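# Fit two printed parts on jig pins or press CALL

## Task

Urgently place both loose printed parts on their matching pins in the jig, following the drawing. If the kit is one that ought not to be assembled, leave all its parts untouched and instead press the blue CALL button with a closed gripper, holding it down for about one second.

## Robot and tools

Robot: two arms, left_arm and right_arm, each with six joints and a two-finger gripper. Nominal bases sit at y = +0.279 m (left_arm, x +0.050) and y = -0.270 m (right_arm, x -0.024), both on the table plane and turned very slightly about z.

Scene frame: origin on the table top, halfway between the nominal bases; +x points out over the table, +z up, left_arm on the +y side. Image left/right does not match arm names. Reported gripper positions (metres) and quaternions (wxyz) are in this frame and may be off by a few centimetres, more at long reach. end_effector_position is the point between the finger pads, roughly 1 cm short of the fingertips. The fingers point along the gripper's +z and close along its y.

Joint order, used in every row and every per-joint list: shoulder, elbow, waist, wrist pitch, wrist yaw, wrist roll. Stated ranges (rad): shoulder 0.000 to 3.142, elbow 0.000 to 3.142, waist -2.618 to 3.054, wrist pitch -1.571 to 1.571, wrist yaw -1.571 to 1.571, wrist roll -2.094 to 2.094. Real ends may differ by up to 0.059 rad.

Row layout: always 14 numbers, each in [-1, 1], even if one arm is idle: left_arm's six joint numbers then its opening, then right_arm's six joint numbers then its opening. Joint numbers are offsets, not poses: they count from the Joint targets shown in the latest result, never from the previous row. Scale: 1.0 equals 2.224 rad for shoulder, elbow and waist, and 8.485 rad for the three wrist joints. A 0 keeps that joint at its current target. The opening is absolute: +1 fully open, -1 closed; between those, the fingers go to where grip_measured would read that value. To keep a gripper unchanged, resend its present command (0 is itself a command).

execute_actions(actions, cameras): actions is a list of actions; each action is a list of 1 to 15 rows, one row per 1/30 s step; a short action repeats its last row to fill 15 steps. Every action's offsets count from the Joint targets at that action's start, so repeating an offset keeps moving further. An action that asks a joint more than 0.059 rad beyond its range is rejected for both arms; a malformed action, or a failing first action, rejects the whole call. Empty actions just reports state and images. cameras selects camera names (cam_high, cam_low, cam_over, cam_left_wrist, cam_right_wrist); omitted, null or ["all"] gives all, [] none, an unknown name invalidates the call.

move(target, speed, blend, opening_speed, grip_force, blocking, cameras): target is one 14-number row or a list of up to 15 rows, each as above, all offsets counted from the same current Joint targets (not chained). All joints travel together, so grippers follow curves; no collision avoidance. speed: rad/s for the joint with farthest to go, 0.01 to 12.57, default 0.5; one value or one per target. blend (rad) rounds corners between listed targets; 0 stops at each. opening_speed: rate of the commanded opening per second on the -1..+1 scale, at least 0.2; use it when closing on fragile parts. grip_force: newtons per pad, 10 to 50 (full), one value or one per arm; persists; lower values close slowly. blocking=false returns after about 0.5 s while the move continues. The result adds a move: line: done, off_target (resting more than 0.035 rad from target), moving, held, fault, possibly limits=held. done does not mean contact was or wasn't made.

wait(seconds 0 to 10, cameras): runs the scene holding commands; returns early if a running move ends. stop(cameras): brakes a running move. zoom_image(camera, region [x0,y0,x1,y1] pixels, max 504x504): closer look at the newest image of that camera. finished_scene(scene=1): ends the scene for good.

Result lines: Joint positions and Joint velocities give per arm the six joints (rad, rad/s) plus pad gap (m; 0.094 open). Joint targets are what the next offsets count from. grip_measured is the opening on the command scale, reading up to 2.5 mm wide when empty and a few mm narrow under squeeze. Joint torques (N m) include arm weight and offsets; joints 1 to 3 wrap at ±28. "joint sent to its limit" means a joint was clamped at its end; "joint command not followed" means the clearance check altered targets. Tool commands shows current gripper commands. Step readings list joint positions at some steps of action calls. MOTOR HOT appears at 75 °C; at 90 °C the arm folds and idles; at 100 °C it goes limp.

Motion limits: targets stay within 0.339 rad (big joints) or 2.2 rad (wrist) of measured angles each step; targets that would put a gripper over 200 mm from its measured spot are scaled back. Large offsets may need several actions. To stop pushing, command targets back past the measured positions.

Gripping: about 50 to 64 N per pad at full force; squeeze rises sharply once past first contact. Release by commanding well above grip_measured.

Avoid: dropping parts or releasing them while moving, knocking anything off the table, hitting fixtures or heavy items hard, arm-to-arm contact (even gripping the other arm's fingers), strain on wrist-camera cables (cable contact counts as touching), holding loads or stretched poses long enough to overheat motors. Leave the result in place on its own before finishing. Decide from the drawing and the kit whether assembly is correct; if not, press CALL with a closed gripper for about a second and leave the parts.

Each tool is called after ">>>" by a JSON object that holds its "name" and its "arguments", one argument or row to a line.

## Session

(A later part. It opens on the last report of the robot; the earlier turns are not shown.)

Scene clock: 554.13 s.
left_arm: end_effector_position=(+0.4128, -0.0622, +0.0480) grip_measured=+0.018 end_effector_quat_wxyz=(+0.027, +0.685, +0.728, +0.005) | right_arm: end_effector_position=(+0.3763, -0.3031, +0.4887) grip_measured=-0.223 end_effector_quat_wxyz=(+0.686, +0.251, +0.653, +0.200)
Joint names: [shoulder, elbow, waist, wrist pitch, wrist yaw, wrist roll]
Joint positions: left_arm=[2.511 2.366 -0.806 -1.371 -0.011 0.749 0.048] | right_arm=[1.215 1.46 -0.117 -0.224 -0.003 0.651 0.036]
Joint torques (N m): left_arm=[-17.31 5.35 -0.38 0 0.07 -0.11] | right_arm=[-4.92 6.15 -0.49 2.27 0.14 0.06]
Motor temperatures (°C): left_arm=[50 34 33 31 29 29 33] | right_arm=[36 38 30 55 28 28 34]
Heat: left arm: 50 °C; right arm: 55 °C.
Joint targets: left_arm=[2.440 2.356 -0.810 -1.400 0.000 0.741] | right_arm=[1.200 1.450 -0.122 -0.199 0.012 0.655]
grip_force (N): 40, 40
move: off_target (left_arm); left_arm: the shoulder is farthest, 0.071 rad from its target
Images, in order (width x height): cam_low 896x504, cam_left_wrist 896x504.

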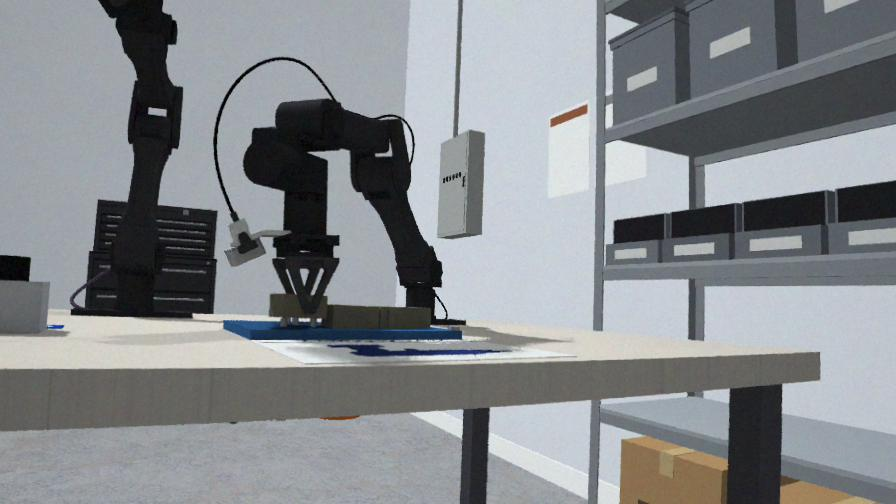

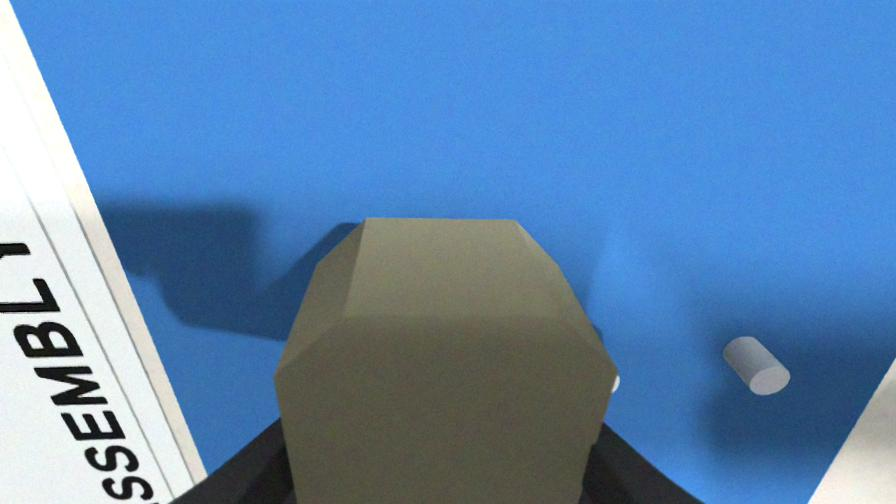

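>>> {"name": "move", "arguments": {
  "target": [0.0652,0.0661,0.0135,-0.0065,0,0.0008,-0.2,0,0,0,0,0,0,-0.4],
  "speed": 0.12,
  "cameras": ["cam_low","cam_left_wrist"]
}}

>>> {"name": "zoom_image", "arguments": {
  "camera": "cam_low",
  "region": [270, 280, 350, 340]
}}

Scene clock: 576.67 s.
left_arm: end_effector_position=(+0.4231, -0.0586, +0.0498) grip_measured=+0.018 end_effector_quat_wxyz=(+0.025, +0.677, +0.735, +0.005) | right_arm: end_effector_position=(+0.3763, -0.3031, +0.4887) grip_measured=-0.223 end_effector_quat_wxyz=(+0.686, +0.251, +0.653, +0.200)
Joint names: [shoulder, elbow, waist, wrist pitch, wrist yaw, wrist roll]
Joint positions: left_arm=[2.561 2.467 -0.786 -1.425 -0.01 0.749 0.048] | right_arm=[1.215 1.46 -0.117 -0.224 -0.003 0.651 0.036]
Joint torques (N m): left_arm=[-10.51 9.29 0.47 -0.06 0.07 -0.02] | right_arm=[-4.92 6.13 -0.46 2.27 0.13 0.07]
Motor temperatures (°C): left_arm=[47 34 33 31 29 29 33] | right_arm=[36 38 30 55 28 28 34]
Heat: left arm: 47 °C; right arm: 55 °C.
Joint targets: left_arm=[2.585 2.503 -0.781 -1.455 0.000 0.748] | right_arm=[1.200 1.450 -0.122 -0.199 0.012 0.655]
grip_force (N): 40, 40
move: off_target (left_arm); left_arm: the elbow is farthest, 0.036 rad from its target
Images, in order (width x height): cam_low 896x504, cam_left_wrist 896x504.

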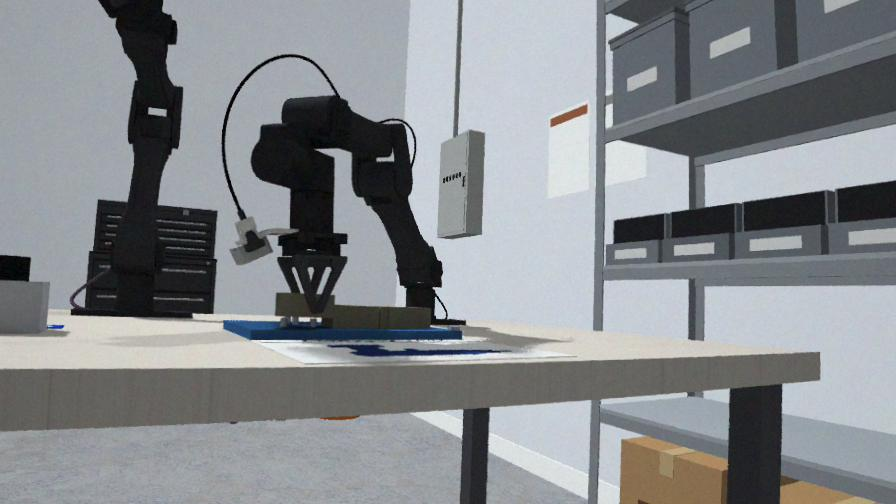

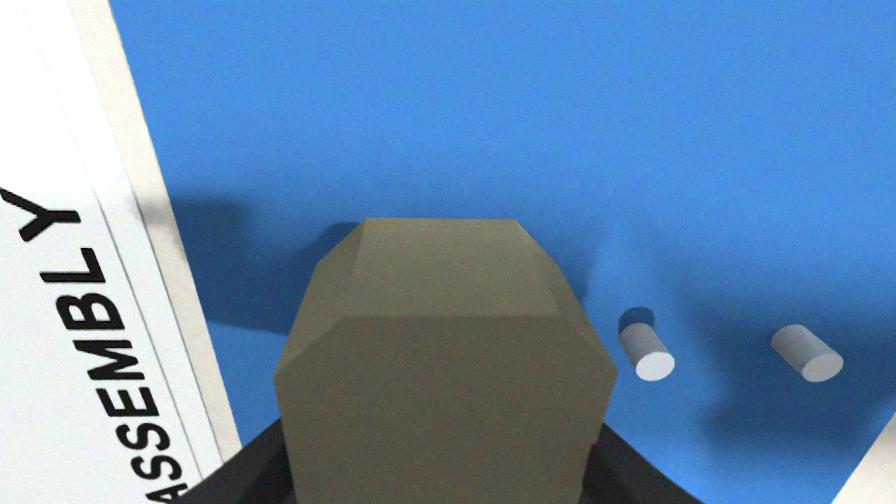

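Scaled by 6.300.

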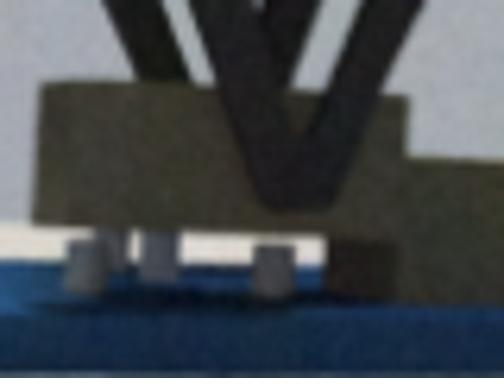

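>>> {"name": "move", "arguments": {
  "target": [
    [-0.0585,-0.045,-0.0153,0.0088,0,0.0041,-0.2,0,0,0,0,0,0,-0.4],
    [-0.0085,-0.0126,-0.0018,0.0018,0,0.0041,-0.2,0,0,0,0,0,0,-0.4]
  ],
  "speed": 0.15,
  "cameras": ["cam_low","cam_left_wrist"]
}}

>>> {"name": "zoom_image", "arguments": {
  "camera": "cam_low",
  "region": [270, 280, 350, 340]
}}

Scene clock: 593.03 s.
left_arm: end_effector_position=(+0.4224, -0.0594, +0.0534) grip_measured=+0.018 end_effector_quat_wxyz=(+0.031, +0.688, +0.725, +0.006) | right_arm: end_effector_position=(+0.3763, -0.3031, +0.4887) grip_measured=-0.223 end_effector_quat_wxyz=(+0.686, +0.251, +0.653, +0.200)
Joint names: [shoulder, elbow, waist, wrist pitch, wrist yaw, wrist roll]
Joint positions: left_arm=[2.542 2.444 -0.789 -1.411 -0.01 0.775 0.048] | right_arm=[1.215 1.46 -0.117 -0.224 -0.003 0.651 0.036]
Joint torques (N m): left_arm=[-10.32 8.87 0.25 0.03 0.07 0.06] | right_arm=[-4.94 6.13 -0.44 2.27 0.14 0.06]
Motor temperatures (°C): left_arm=[45 35 33 31 29 29 33] | right_arm=[36 38 30 56 28 28 34]
Heat: left arm: 45 °C; right arm: 56 °C.
Joint targets: left_arm=[2.566 2.475 -0.785 -1.440 0.000 0.783] | right_arm=[1.200 1.450 -0.122 -0.199 0.012 0.655]
grip_force (N): 40, 40
move: done
Images, in order (width x height): cam_low 896x504, cam_left_wrist 896x504.

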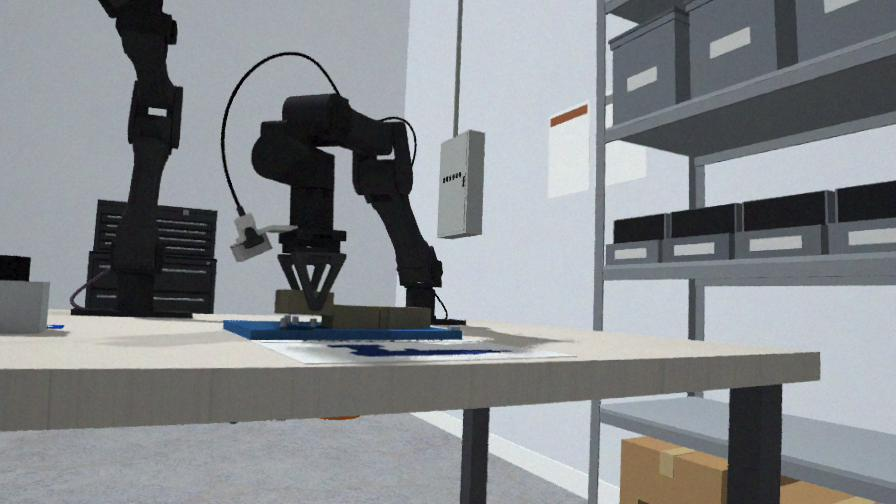

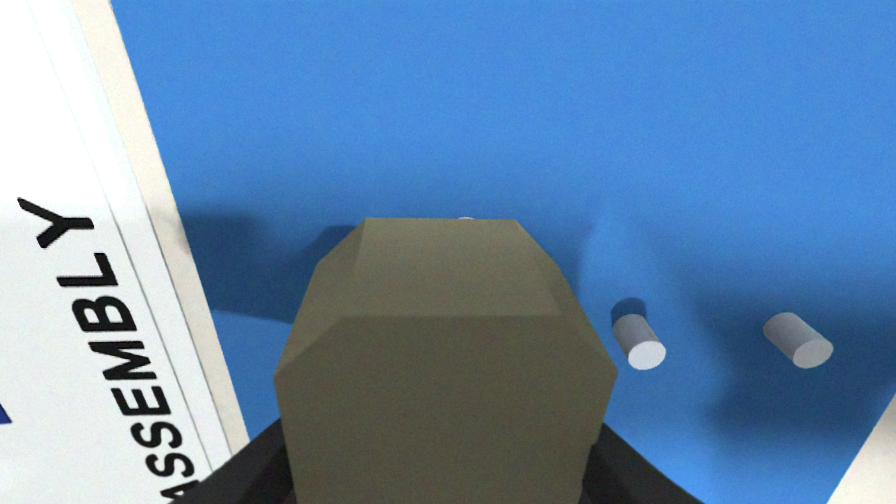

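Scaled by 6.300.

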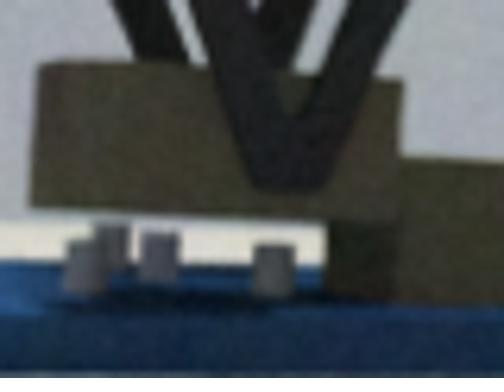

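>>> {"name": "move", "arguments": {
  "target": [
    [0.004,0,-0.0081,0,0,0,-0.2,0,0,0,0,0,0,-0.4],
    [0.0216,0.0162,-0.0081,-0.0026,0,0,-0.2,0,0,0,0,0,0,-0.4]
  ],
  "speed": 0.1,
  "cameras": ["cam_low","cam_left_wrist"]
}}

>>> {"name": "zoom_image", "arguments": {
  "camera": "cam_low",
  "region": [270, 280, 350, 340]
}}

Scene clock: 631.93 s.
left_arm: end_effector_position=(+0.4198, -0.0628, +0.0474) grip_measured=+0.018 end_effector_quat_wxyz=(+0.022, +0.691, +0.723, +0.005) | right_arm: end_effector_position=(+0.3763, -0.3031, +0.4887) grip_measured=-0.223 end_effector_quat_wxyz=(+0.686, +0.251, +0.653, +0.200)
Joint names: [shoulder, elbow, waist, wrist pitch, wrist yaw, wrist roll]
Joint positions: left_arm=[2.576 2.486 -0.797 -1.436 -0.01 0.775 0.048] | right_arm=[1.215 1.46 -0.117 -0.224 -0.003 0.651 0.036]
Joint torques (N m): left_arm=[-9.52 8.29 -0.53 -0.01 0.07 0.08] | right_arm=[-4.96 6.13 -0.49 2.27 0.13 0.07]
Motor temperatures (°C): left_arm=[47 36 33 31 29 29 33] | right_arm=[36 37 30 57 28 28 34]
Heat: left arm: 47 °C; right arm: 57 °C.
Joint targets: left_arm=[2.614 2.511 -0.803 -1.462 0.000 0.783] | right_arm=[1.200 1.450 -0.122 -0.199 0.012 0.655]
grip_force (N): 40, 40
move: off_target (left_arm); left_arm: the shoulder is farthest, 0.038 rad from its target
Images, in order (width x height): cam_low 896x504, cam_left_wrist 896x504.

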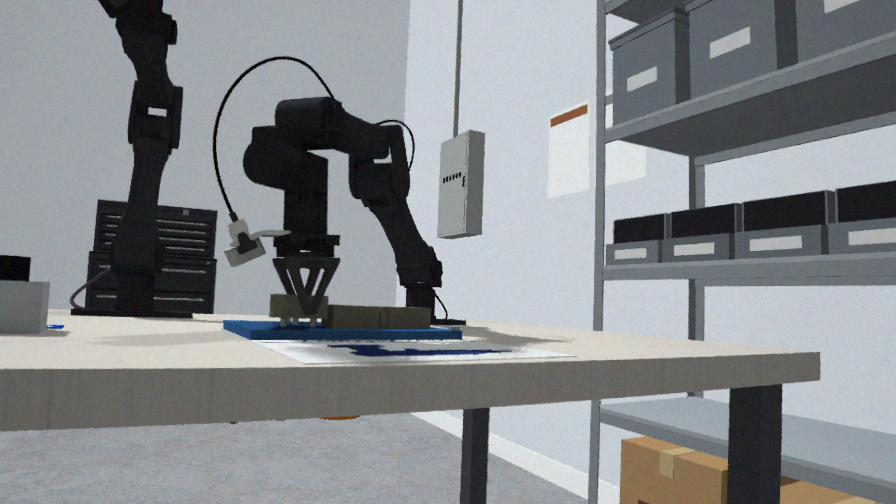

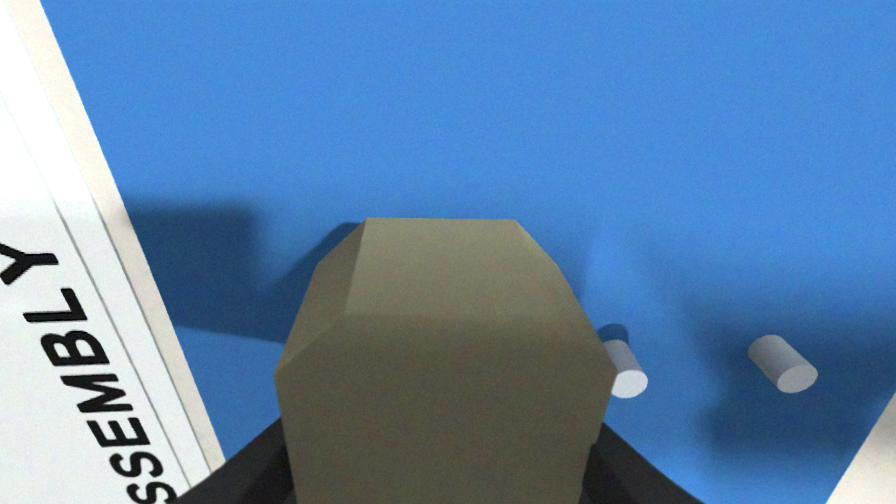

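Scaled by 6.300.

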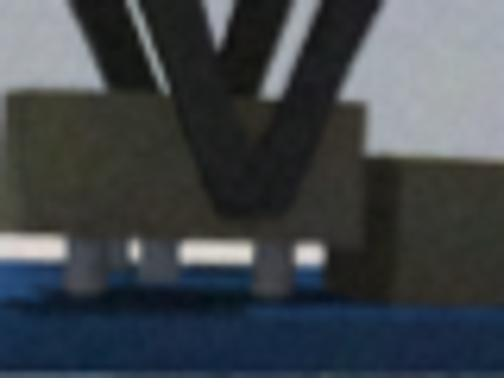

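>>> {"name": "move", "arguments": {
  "target": [
    [-0.0715,-0.0531,0.0067,0.0132,0,0,-0.2,0,0,0,0,0,0,-0.4],
    [-0.027,-0.0531,0.0067,0.0061,0,0,-0.2,0,0,0,0,0,0,-0.4],
    [0.0076,0.0211,0.0067,-0.0028,0,0,-0.2,0,0,0,0,0,0,-0.4]
  ],
  "speed": [0.2,0.15,0.1],
  "cameras": ["cam_low","cam_left_wrist"]
}}

>>> {"name": "zoom_image", "arguments": {
  "camera": "cam_low",
  "region": [270, 280, 350, 340]
}}

Scene clock: 664.83 s.
left_arm: end_effector_position=(+0.4177, -0.0615, +0.0468) grip_measured=+0.018 end_effector_quat_wxyz=(+0.013, +0.692, +0.722, +0.004) | right_arm: end_effector_position=(+0.3763, -0.3031, +0.4887) grip_measured=-0.223 end_effector_quat_wxyz=(+0.686, +0.251, +0.653, +0.200)
Joint names: [shoulder, elbow, waist, wrist pitch, wrist yaw, wrist roll]
Joint positions: left_arm=[2.599 2.527 -0.797 -1.474 -0.007 0.776 0.048] | right_arm=[1.215 1.46 -0.117 -0.224 -0.003 0.651 0.036]
Joint torques (N m): left_arm=[-9.96 8.76 0.84 0.09 0.04 0.06] | right_arm=[-4.94 6.12 -0.5 2.28 0.13 0.06]
Motor temperatures (°C): left_arm=[45 35 33 30 29 29 33] | right_arm=[36 37 29 57 28 28 35]
Heat: left arm: 45 °C; right arm: 57 °C.
Joint targets: left_arm=[2.631 2.558 -0.788 -1.486 0.000 0.783] | right_arm=[1.200 1.450 -0.122 -0.199 0.012 0.655]
grip_force (N): 40, 40
move: done
Images, in order (width x height): cam_low 896x504, cam_left_wrist 896x504.

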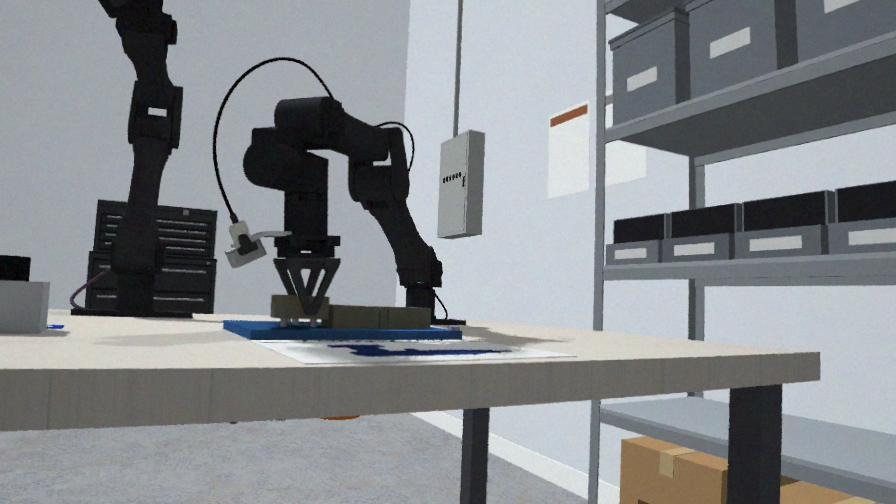

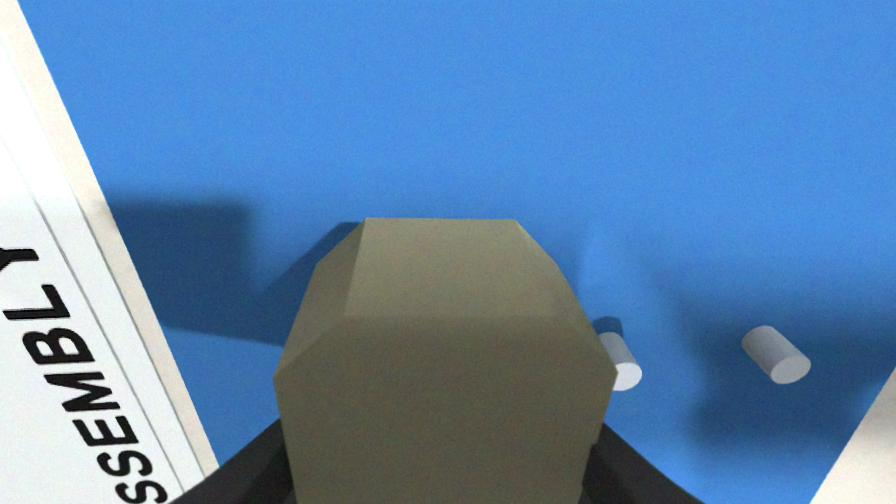

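Scaled by 6.300.

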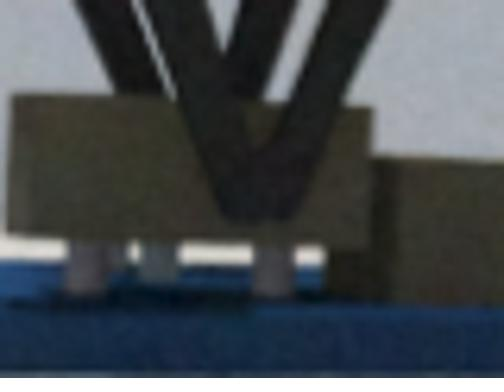

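>>> {"name": "move", "arguments": {
  "target": [
    [-0.0679,-0.0531,0,0.0125,0,0,-0.2,0,0,0,0,0,0,-0.4],
    [-0.0229,-0.0189,0,0.0025,0,0,-0.2,0,0,0,0,0,0,-0.4],
    [0.0058,0.011,0,-0.002,0,0,-0.2,0,0,0,0,0,0,-0.4]
  ],
  "speed": [0.2,0.15,0.1],
  "cameras": ["cam_low","cam_left_wrist"]
}}

>>> {"name": "zoom_image", "arguments": {
  "camera": "cam_low",
  "region": [270, 280, 350, 340]
}}

Scene clock: 686.83 s.
left_arm: end_effector_position=(+0.4221, -0.0639, +0.0480) grip_measured=+0.018 end_effector_quat_wxyz=(+0.020, +0.691, +0.723, +0.003) | right_arm: end_effector_position=(+0.3763, -0.3031, +0.4887) grip_measured=-0.223 end_effector_quat_wxyz=(+0.686, +0.251, +0.653, +0.200)
Joint names: [shoulder, elbow, waist, wrist pitch, wrist yaw, wrist roll]
Joint positions: left_arm=[2.61 2.554 -0.794 -1.473 -0.006 0.777 0.048] | right_arm=[1.215 1.46 -0.117 -0.224 -0.003 0.651 0.036]
Joint torques (N m): left_arm=[-9.91 8.4 0.62 -0.07 0.03 0.04] | right_arm=[-4.96 6.15 -0.47 2.27 0.14 0.07]
Motor temperatures (°C): left_arm=[45 35 33 30 29 29 33] | right_arm=[36 37 29 58 28 28 35]
Heat: left arm: 45 °C; right arm: 58 °C.
Joint targets: left_arm=[2.644 2.583 -0.788 -1.503 0.000 0.783] | right_arm=[1.200 1.450 -0.122 -0.199 0.012 0.655]
grip_force (N): 40, 40
move: done
Images, in order (width x height): cam_low 896x504, cam_left_wrist 896x504.

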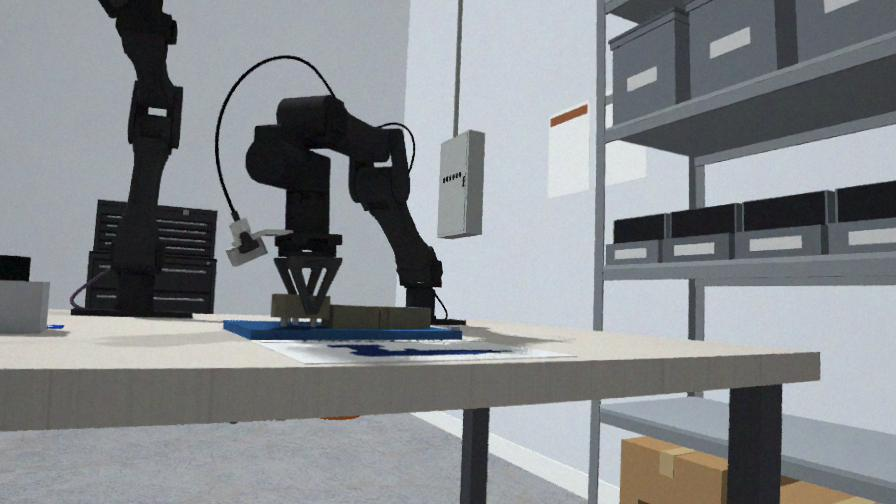

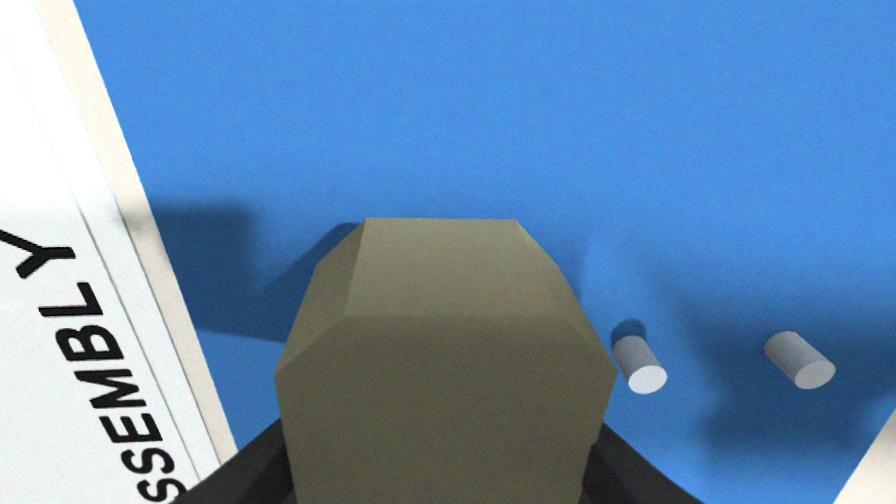

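Scaled by 6.300.

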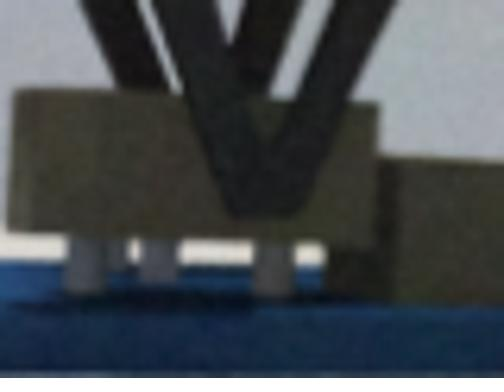

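>>> {"name": "move", "arguments": {
  "target": [
    [-0.0737,-0.0643,0,0.0145,0,0,-0.2,0,0,0,0,0,0,-0.4],
    [-0.0256,-0.0279,0,0.0041,0,0,-0.2,0,0,0,0,0,0,-0.4],
    [-0.0034,0,0,-0.0002,0,0,-0.2,0,0,0,0,0,0,-0.4]
  ],
  "speed": [0.2,0.15,0.08],
  "cameras": ["cam_low","cam_left_wrist"]
}}

>>> {"name": "zoom_image", "arguments": {
  "camera": "cam_low",
  "region": [270, 280, 350, 340]
}}

Scene clock: 701.87 s.
left_arm: end_effector_position=(+0.4214, -0.0631, +0.0483) grip_measured=+0.018 end_effector_quat_wxyz=(+0.019, +0.691, +0.723, +0.003) | right_arm: end_effector_position=(+0.3763, -0.3031, +0.4887) grip_measured=-0.223 end_effector_quat_wxyz=(+0.686, +0.251, +0.653, +0.200)
Joint names: [shoulder, elbow, waist, wrist pitch, wrist yaw, wrist roll]
Joint positions: left_arm=[2.608 2.55 -0.794 -1.475 -0.006 0.777 0.048] | right_arm=[1.215 1.46 -0.117 -0.224 -0.003 0.651 0.036]
Joint torques (N m): left_arm=[-10.29 8.85 0.64 -0.03 0.05 0.04] | right_arm=[-4.93 6.12 -0.46 2.26 0.13 0.06]
Motor temperatures (°C): left_arm=[44 35 33 30 29 29 33] | right_arm=[35 37 29 58 28 28 35]
Heat: left arm: 44 °C; right arm: 58 °C.
Joint targets: left_arm=[2.636 2.583 -0.788 -1.505 0.000 0.783] | right_arm=[1.200 1.450 -0.122 -0.199 0.012 0.655]
grip_force (N): 40, 40
move: done
Images, in order (width x height): cam_low 896x504, cam_left_wrist 896x504.

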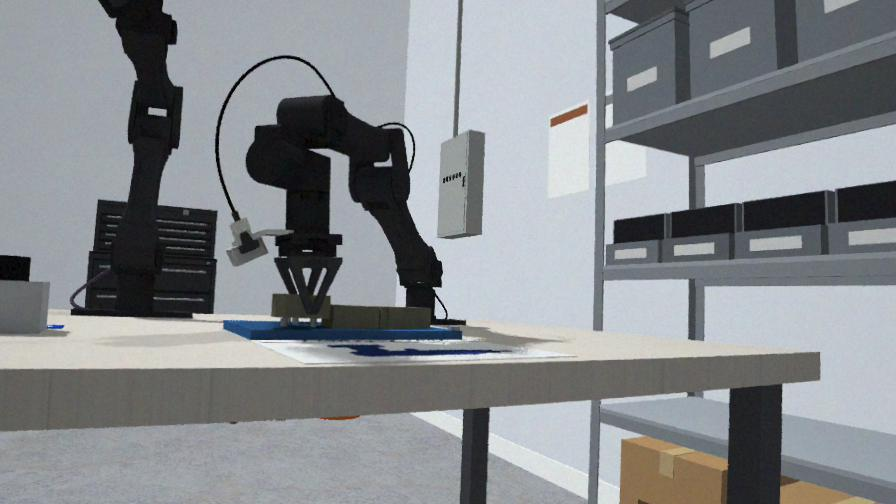

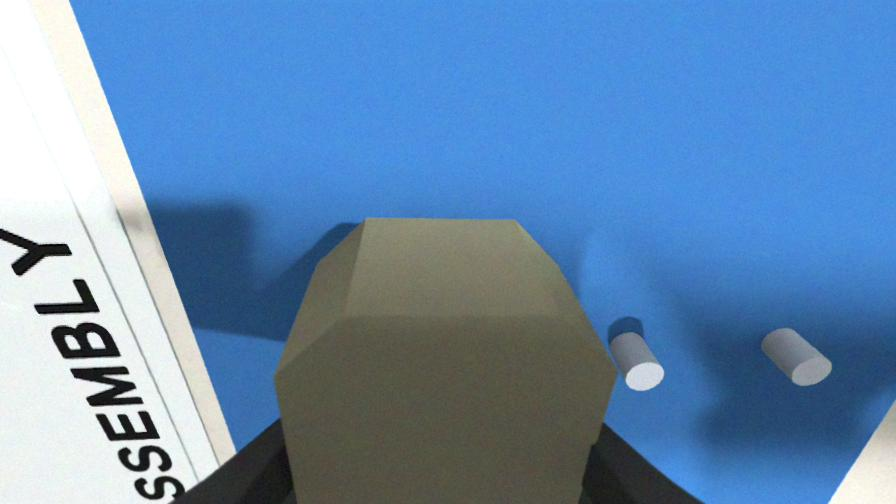

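Scaled by 6.300.

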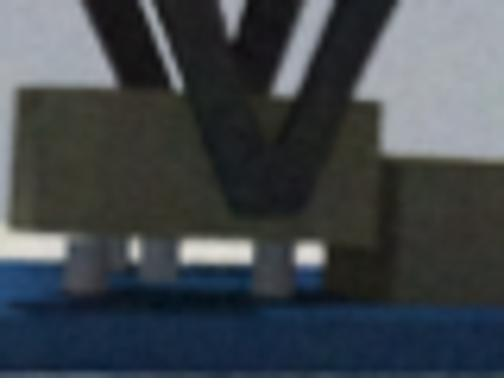

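>>> {"name": "move", "arguments": {
  "target": [
    [-0.0746,-0.0733,-0.0009,0.0159,0,0,-0.2,0,0,0,0,0,0,-0.4],
    [-0.0279,-0.0387,-0.0009,0.0057,0,0,-0.2,0,0,0,0,0,0,-0.4],
    [-0.0081,-0.016,-0.0009,0.002,0,0,-0.2,0,0,0,0,0,0,-0.4],
    [0.0148,0.0108,-0.0009,-0.002,0,0,-0.2,0,0,0,0,0,0,-0.4]
  ],
  "speed": [0.2,0.15,0.08,0.08],
  "cameras": ["cam_low","cam_left_wrist"]
}}

>>> {"name": "zoom_image", "arguments": {
  "camera": "cam_low",
  "region": [270, 280, 350, 340]
}}

Scene clock: 717.37 s.
left_arm: end_effector_position=(+0.4205, -0.0623, +0.0468) grip_measured=+0.018 end_effector_quat_wxyz=(+0.012, +0.691, +0.723, +0.003) | right_arm: end_effector_position=(+0.3763, -0.3031, +0.4887) grip_measured=-0.223 end_effector_quat_wxyz=(+0.686, +0.251, +0.653, +0.200)
Joint names: [shoulder, elbow, waist, wrist pitch, wrist yaw, wrist roll]
Joint positions: left_arm=[2.628 2.583 -0.794 -1.501 -0.006 0.777 0.048] | right_arm=[1.215 1.46 -0.117 -0.224 -0.003 0.651 0.036]
Joint torques (N m): left_arm=[-9.44 8.05 0.44 0.01 0.01 0.05] | right_arm=[-4.94 6.13 -0.47 2.27 0.14 0.06]
Motor temperatures (°C): left_arm=[45 35 33 30 29 29 33] | right_arm=[35 37 29 58 28 28 35]
Heat: left arm: 45 °C; right arm: 58 °C.
Joint targets: left_arm=[2.669 2.607 -0.790 -1.521 0.000 0.783] | right_arm=[1.200 1.450 -0.122 -0.199 0.012 0.655]
grip_force (N): 40, 40
move: off_target (left_arm); left_arm: the shoulder is farthest, 0.041 rad from its target
Images, in order (width x height): cam_low 896x504, cam_left_wrist 896x504.

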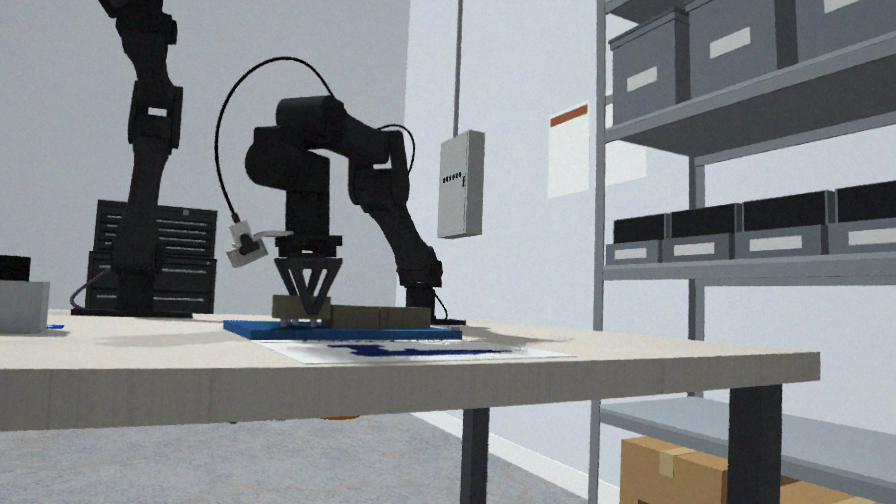

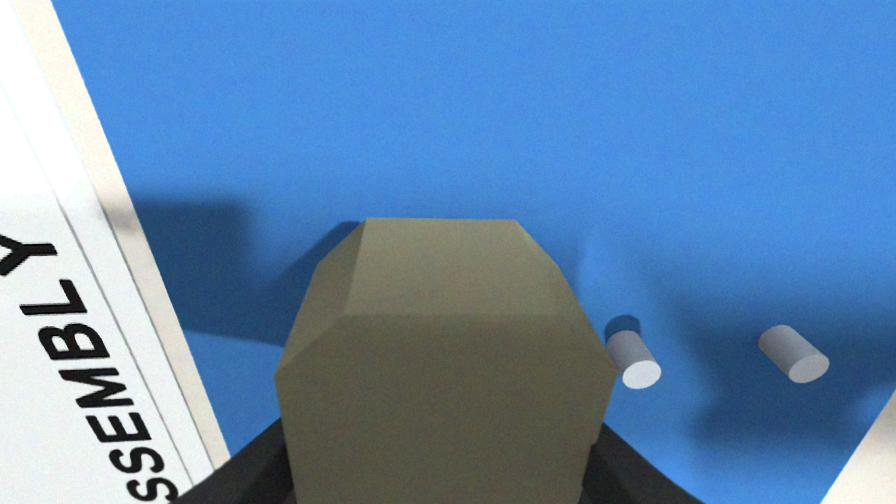

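Scaled by 6.300.

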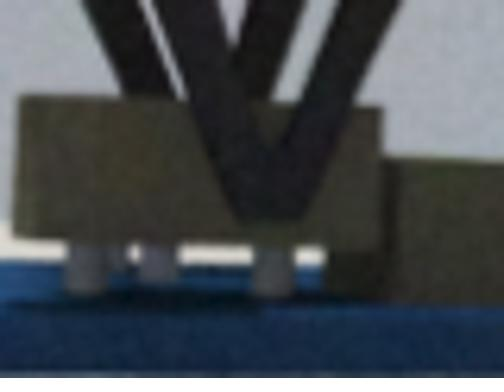

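>>> {"name": "move", "arguments": {
  "target": [0,0,-0.0045,0,0,0,-0.2,0,0,0,0,0,0,-0.4],
  "speed": 0.01,
  "cameras": ["cam_low","cam_left_wrist"]
}}

>>> {"name": "zoom_image", "arguments": {
  "camera": "cam_low",
  "region": [270, 280, 350, 340]
}}

Scene clock: 725.47 s.
left_arm: end_effector_position=(+0.4205, -0.0623, +0.0468) grip_measured=+0.018 end_effector_quat_wxyz=(+0.012, +0.691, +0.723, +0.003) | right_arm: end_effector_position=(+0.3763, -0.3031, +0.4887) grip_measured=-0.223 end_effector_quat_wxyz=(+0.686, +0.251, +0.653, +0.200)
Joint names: [shoulder, elbow, waist, wrist pitch, wrist yaw, wrist roll]
Joint positions: left_arm=[2.628 2.583 -0.794 -1.501 -0.006 0.777 0.048] | right_arm=[1.215 1.46 -0.117 -0.224 -0.003 0.651 0.036]
Joint torques (N m): left_arm=[-9.46 8.08 -0.54 0.02 0.03 0.07] | right_arm=[-4.94 6.13 -0.47 2.27 0.14 0.06]
Motor temperatures (°C): left_arm=[44 35 33 30 29 29 33] | right_arm=[35 37 29 58 28 28 35]
Heat: left arm: 44 °C; right arm: 58 °C.
Joint targets: left_arm=[2.669 2.607 -0.800 -1.521 0.000 0.783] | right_arm=[1.200 1.450 -0.122 -0.199 0.012 0.655]
grip_force (N): 40, 40
move: off_target (left_arm); left_arm: the shoulder is farthest, 0.041 rad from its target
Images, in order (width x height): cam_low 896x504, cam_left_wrist 896x504.

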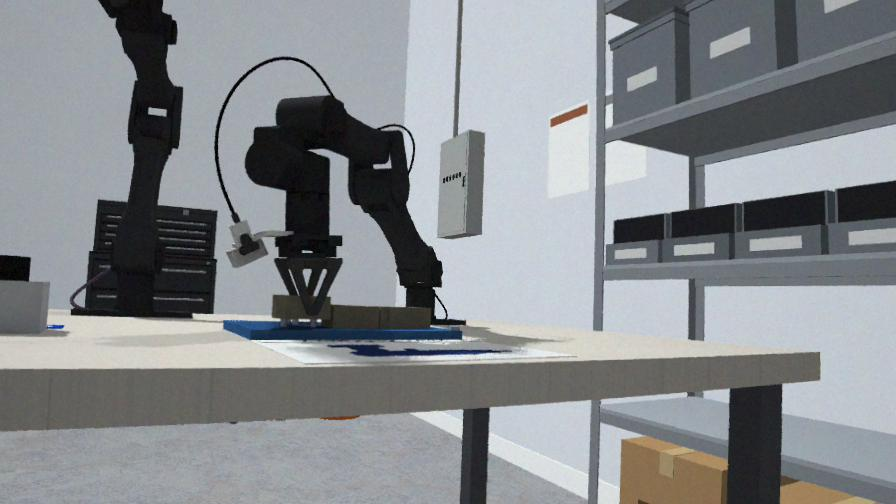

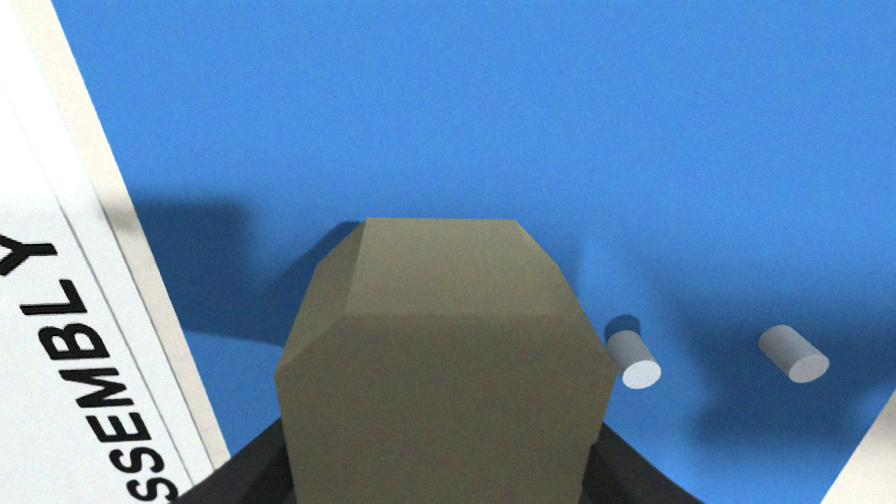

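Scaled by 6.300.

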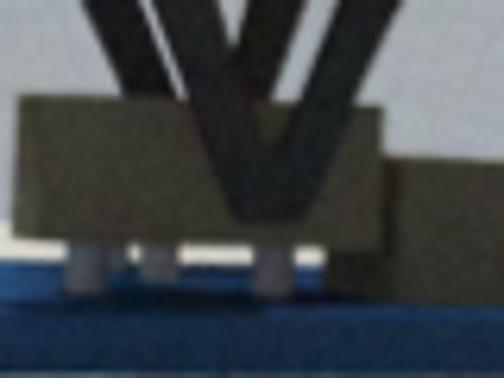

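>>> {"name": "move", "arguments": {
  "target": [0,0,-0.003,0,0,0,-0.2,0,0,0,0,0,0,-0.4],
  "speed": 0.02,
  "cameras": []
}}

>>> {"name": "move", "arguments": {
  "target": [0,0,-0.002,0,0,0,-0.2,0,0,0,0,0,0,-0.4],
  "speed": 0.02,
  "cameras": []
}}

>>> {"name": "move", "arguments": {
  "target": [0,0,-0.002,0,0,0,-0.2,0,0,0,0,0,0,-0.4],
  "speed": 0.02,
  "cameras": ["cam_left_wrist","cam_low"]
}}

Scene clock: 728.93 s.
left_arm: end_effector_position=(+0.4200, -0.0627, +0.0468) grip_measured=+0.018 end_effector_quat_wxyz=(+0.012, +0.692, +0.722, +0.004) | right_arm: end_effector_position=(+0.3763, -0.3031, +0.4887) grip_measured=-0.223 end_effector_quat_wxyz=(+0.686, +0.251, +0.653, +0.200)
Joint names: [shoulder, elbow, waist, wrist pitch, wrist yaw, wrist roll]
Joint positions: left_arm=[2.628 2.583 -0.796 -1.501 -0.008 0.777 0.048] | right_arm=[1.215 1.46 -0.117 -0.224 -0.003 0.651 0.036]
Joint torques (N m): left_arm=[-9.47 7.98 -0.92 0.01 0.01 0.04] | right_arm=[-4.93 6.13 -0.47 2.27 0.13 0.06]
Motor temperatures (°C): left_arm=[43 35 33 30 29 29 33] | right_arm=[35 37 29 58 28 28 35]
Heat: left arm: 43 °C; right arm: 58 °C.
Joint targets: left_arm=[2.669 2.607 -0.806 -1.522 0.000 0.783] | right_arm=[1.200 1.450 -0.122 -0.199 0.012 0.655]
grip_force (N): 40, 40
move: off_target (left_arm); left_arm: the shoulder is farthest, 0.041 rad from its target
No camera images: "cameras" was empty.

Scene clock: 729.63 s.
left_arm: end_effector_position=(+0.4198, -0.0629, +0.0468) grip_measured=+0.018 end_effector_quat_wxyz=(+0.012, +0.692, +0.721, +0.007) | right_arm: end_effector_position=(+0.3763, -0.3031, +0.4887) grip_measured=-0.223 end_effector_quat_wxyz=(+0.686, +0.251, +0.653, +0.200)
Joint names: [shoulder, elbow, waist, wrist pitch, wrist yaw, wrist roll]
Joint positions: left_arm=[2.628 2.583 -0.799 -1.501 -0.014 0.777 0.048] | right_arm=[1.215 1.46 -0.117 -0.224 -0.003 0.651 0.036]
Joint torques (N m): left_arm=[-9.36 8.03 -1.13 0.02 0.1 0.06] | right_arm=[-4.96 6.12 -0.47 2.27 0.13 0.06]
Motor temperatures (°C): left_arm=[43 35 33 30 29 29 33] | right_arm=[35 37 29 58 28 28 35]
Heat: left arm: 43 °C; right arm: 58 °C.
Joint targets: left_arm=[2.669 2.607 -0.811 -1.522 0.000 0.783] | right_arm=[1.200 1.450 -0.122 -0.199 0.012 0.655]
grip_force (N): 40, 40
move: off_target (left_arm); left_arm: the shoulder is farthest, 0.041 rad from its target
No camera images: "cameras" was empty.

Scene clock: 730.33 s.
left_arm: end_effector_position=(+0.4195, -0.0632, +0.0468) grip_measured=+0.018 end_effector_quat_wxyz=(+0.012, +0.693, +0.720, +0.010) | right_arm: end_effector_position=(+0.3763, -0.3031, +0.4887) grip_measured=-0.223 end_effector_quat_wxyz=(+0.686, +0.251, +0.653, +0.200)
Joint names: [shoulder, elbow, waist, wrist pitch, wrist yaw, wrist roll]
Joint positions: left_arm=[2.628 2.583 -0.801 -1.501 -0.019 0.777 0.048] | right_arm=[1.215 1.46 -0.117 -0.224 -0.003 0.651 0.036]
Joint torques (N m): left_arm=[-9.46 8.03 -1.31 0.03 0.16 0.06] | right_arm=[-4.96 6.13 -0.46 2.28 0.14 0.07]
Motor temperatures (°C): left_arm=[43 35 33 30 29 29 33] | right_arm=[35 37 29 58 28 28 35]
Heat: left arm: 43 °C; right arm: 58 °C.
Joint targets: left_arm=[2.669 2.607 -0.815 -1.522 0.000 0.783] | right_arm=[1.200 1.450 -0.122 -0.199 0.012 0.655]
grip_force (N): 40, 40
move: off_target (left_arm); left_arm: the shoulder is farthest, 0.041 rad from its target
Images, in order (width x height): cam_low 896x504, cam_left_wrist 896x504.

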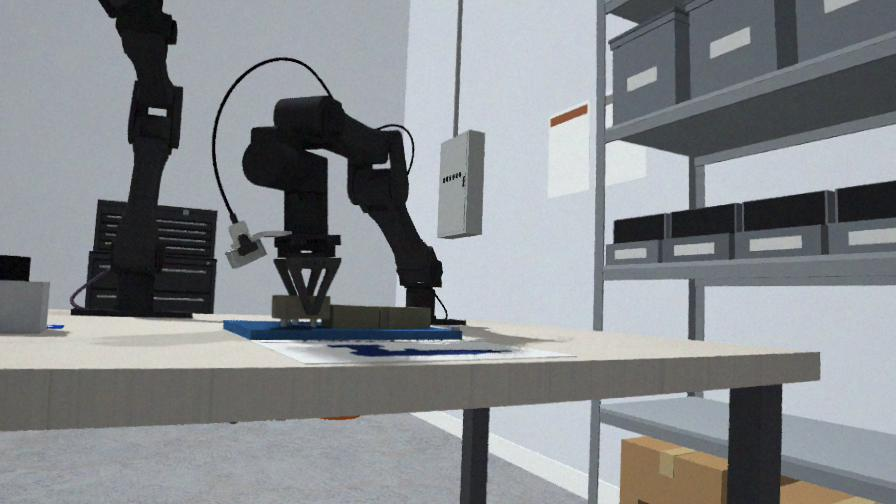

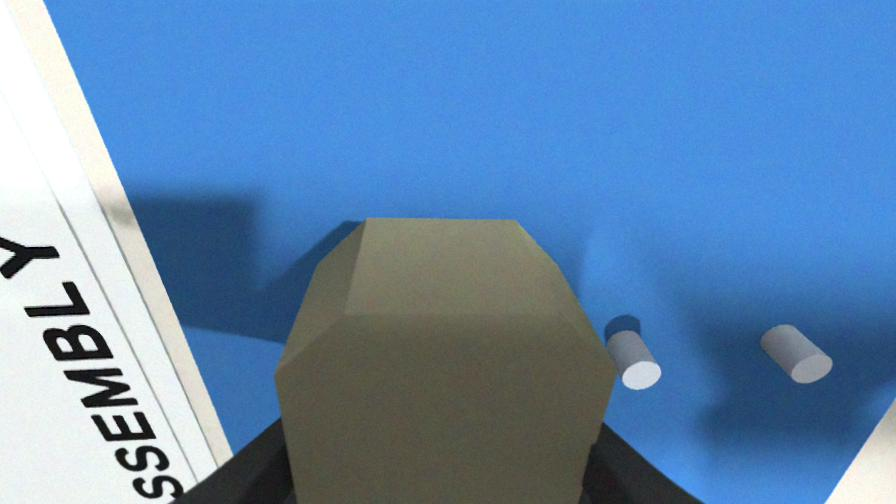

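>>> {"name": "move", "arguments": {
  "target": [-0.007,0,0.002,0,0,0,-0.2,0,0,0,0,0,0,-0.4],
  "speed": 0.03,
  "cameras": ["cam_left_wrist"]
}}

Scene clock: 759.37 s.
left_arm: end_effector_position=(+0.4195, -0.0632, +0.0468) grip_measured=+0.018 end_effector_quat_wxyz=(+0.012, +0.693, +0.720, +0.010) | right_arm: end_effector_position=(+0.3763, -0.3031, +0.4887) grip_measured=-0.223 end_effector_quat_wxyz=(+0.686, +0.251, +0.653, +0.200)
Joint names: [shoulder, elbow, waist, wrist pitch, wrist yaw, wrist roll]
Joint positions: left_arm=[2.628 2.583 -0.801 -1.501 -0.019 0.777 0.048] | right_arm=[1.215 1.46 -0.117 -0.224 -0.003 0.651 0.036]
Joint torques (N m): left_arm=[-10.52 8.05 -0.88 0.03 0.15 0.05] | right_arm=[-4.92 6.13 -0.44 2.26 0.15 0.06]
Motor temperatures (°C): left_arm=[41 34 33 30 29 29 33] | right_arm=[35 37 29 59 28 28 35]
Heat: left arm: 41 °C; right arm: 59 °C.
Joint targets: left_arm=[2.653 2.607 -0.811 -1.522 0.000 0.783] | right_arm=[1.200 1.450 -0.122 -0.199 0.012 0.655]
grip_force (N): 40, 40
move: done
Images, in order (width x height): cam_left_wrist 896x504.

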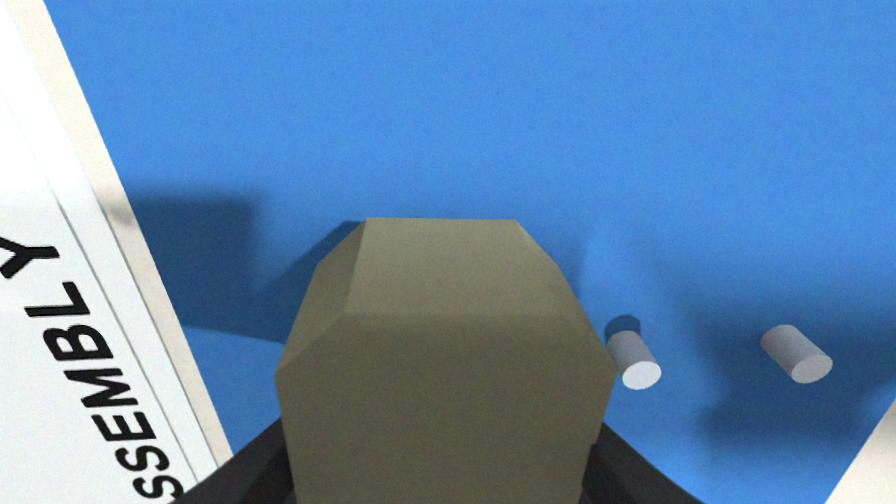

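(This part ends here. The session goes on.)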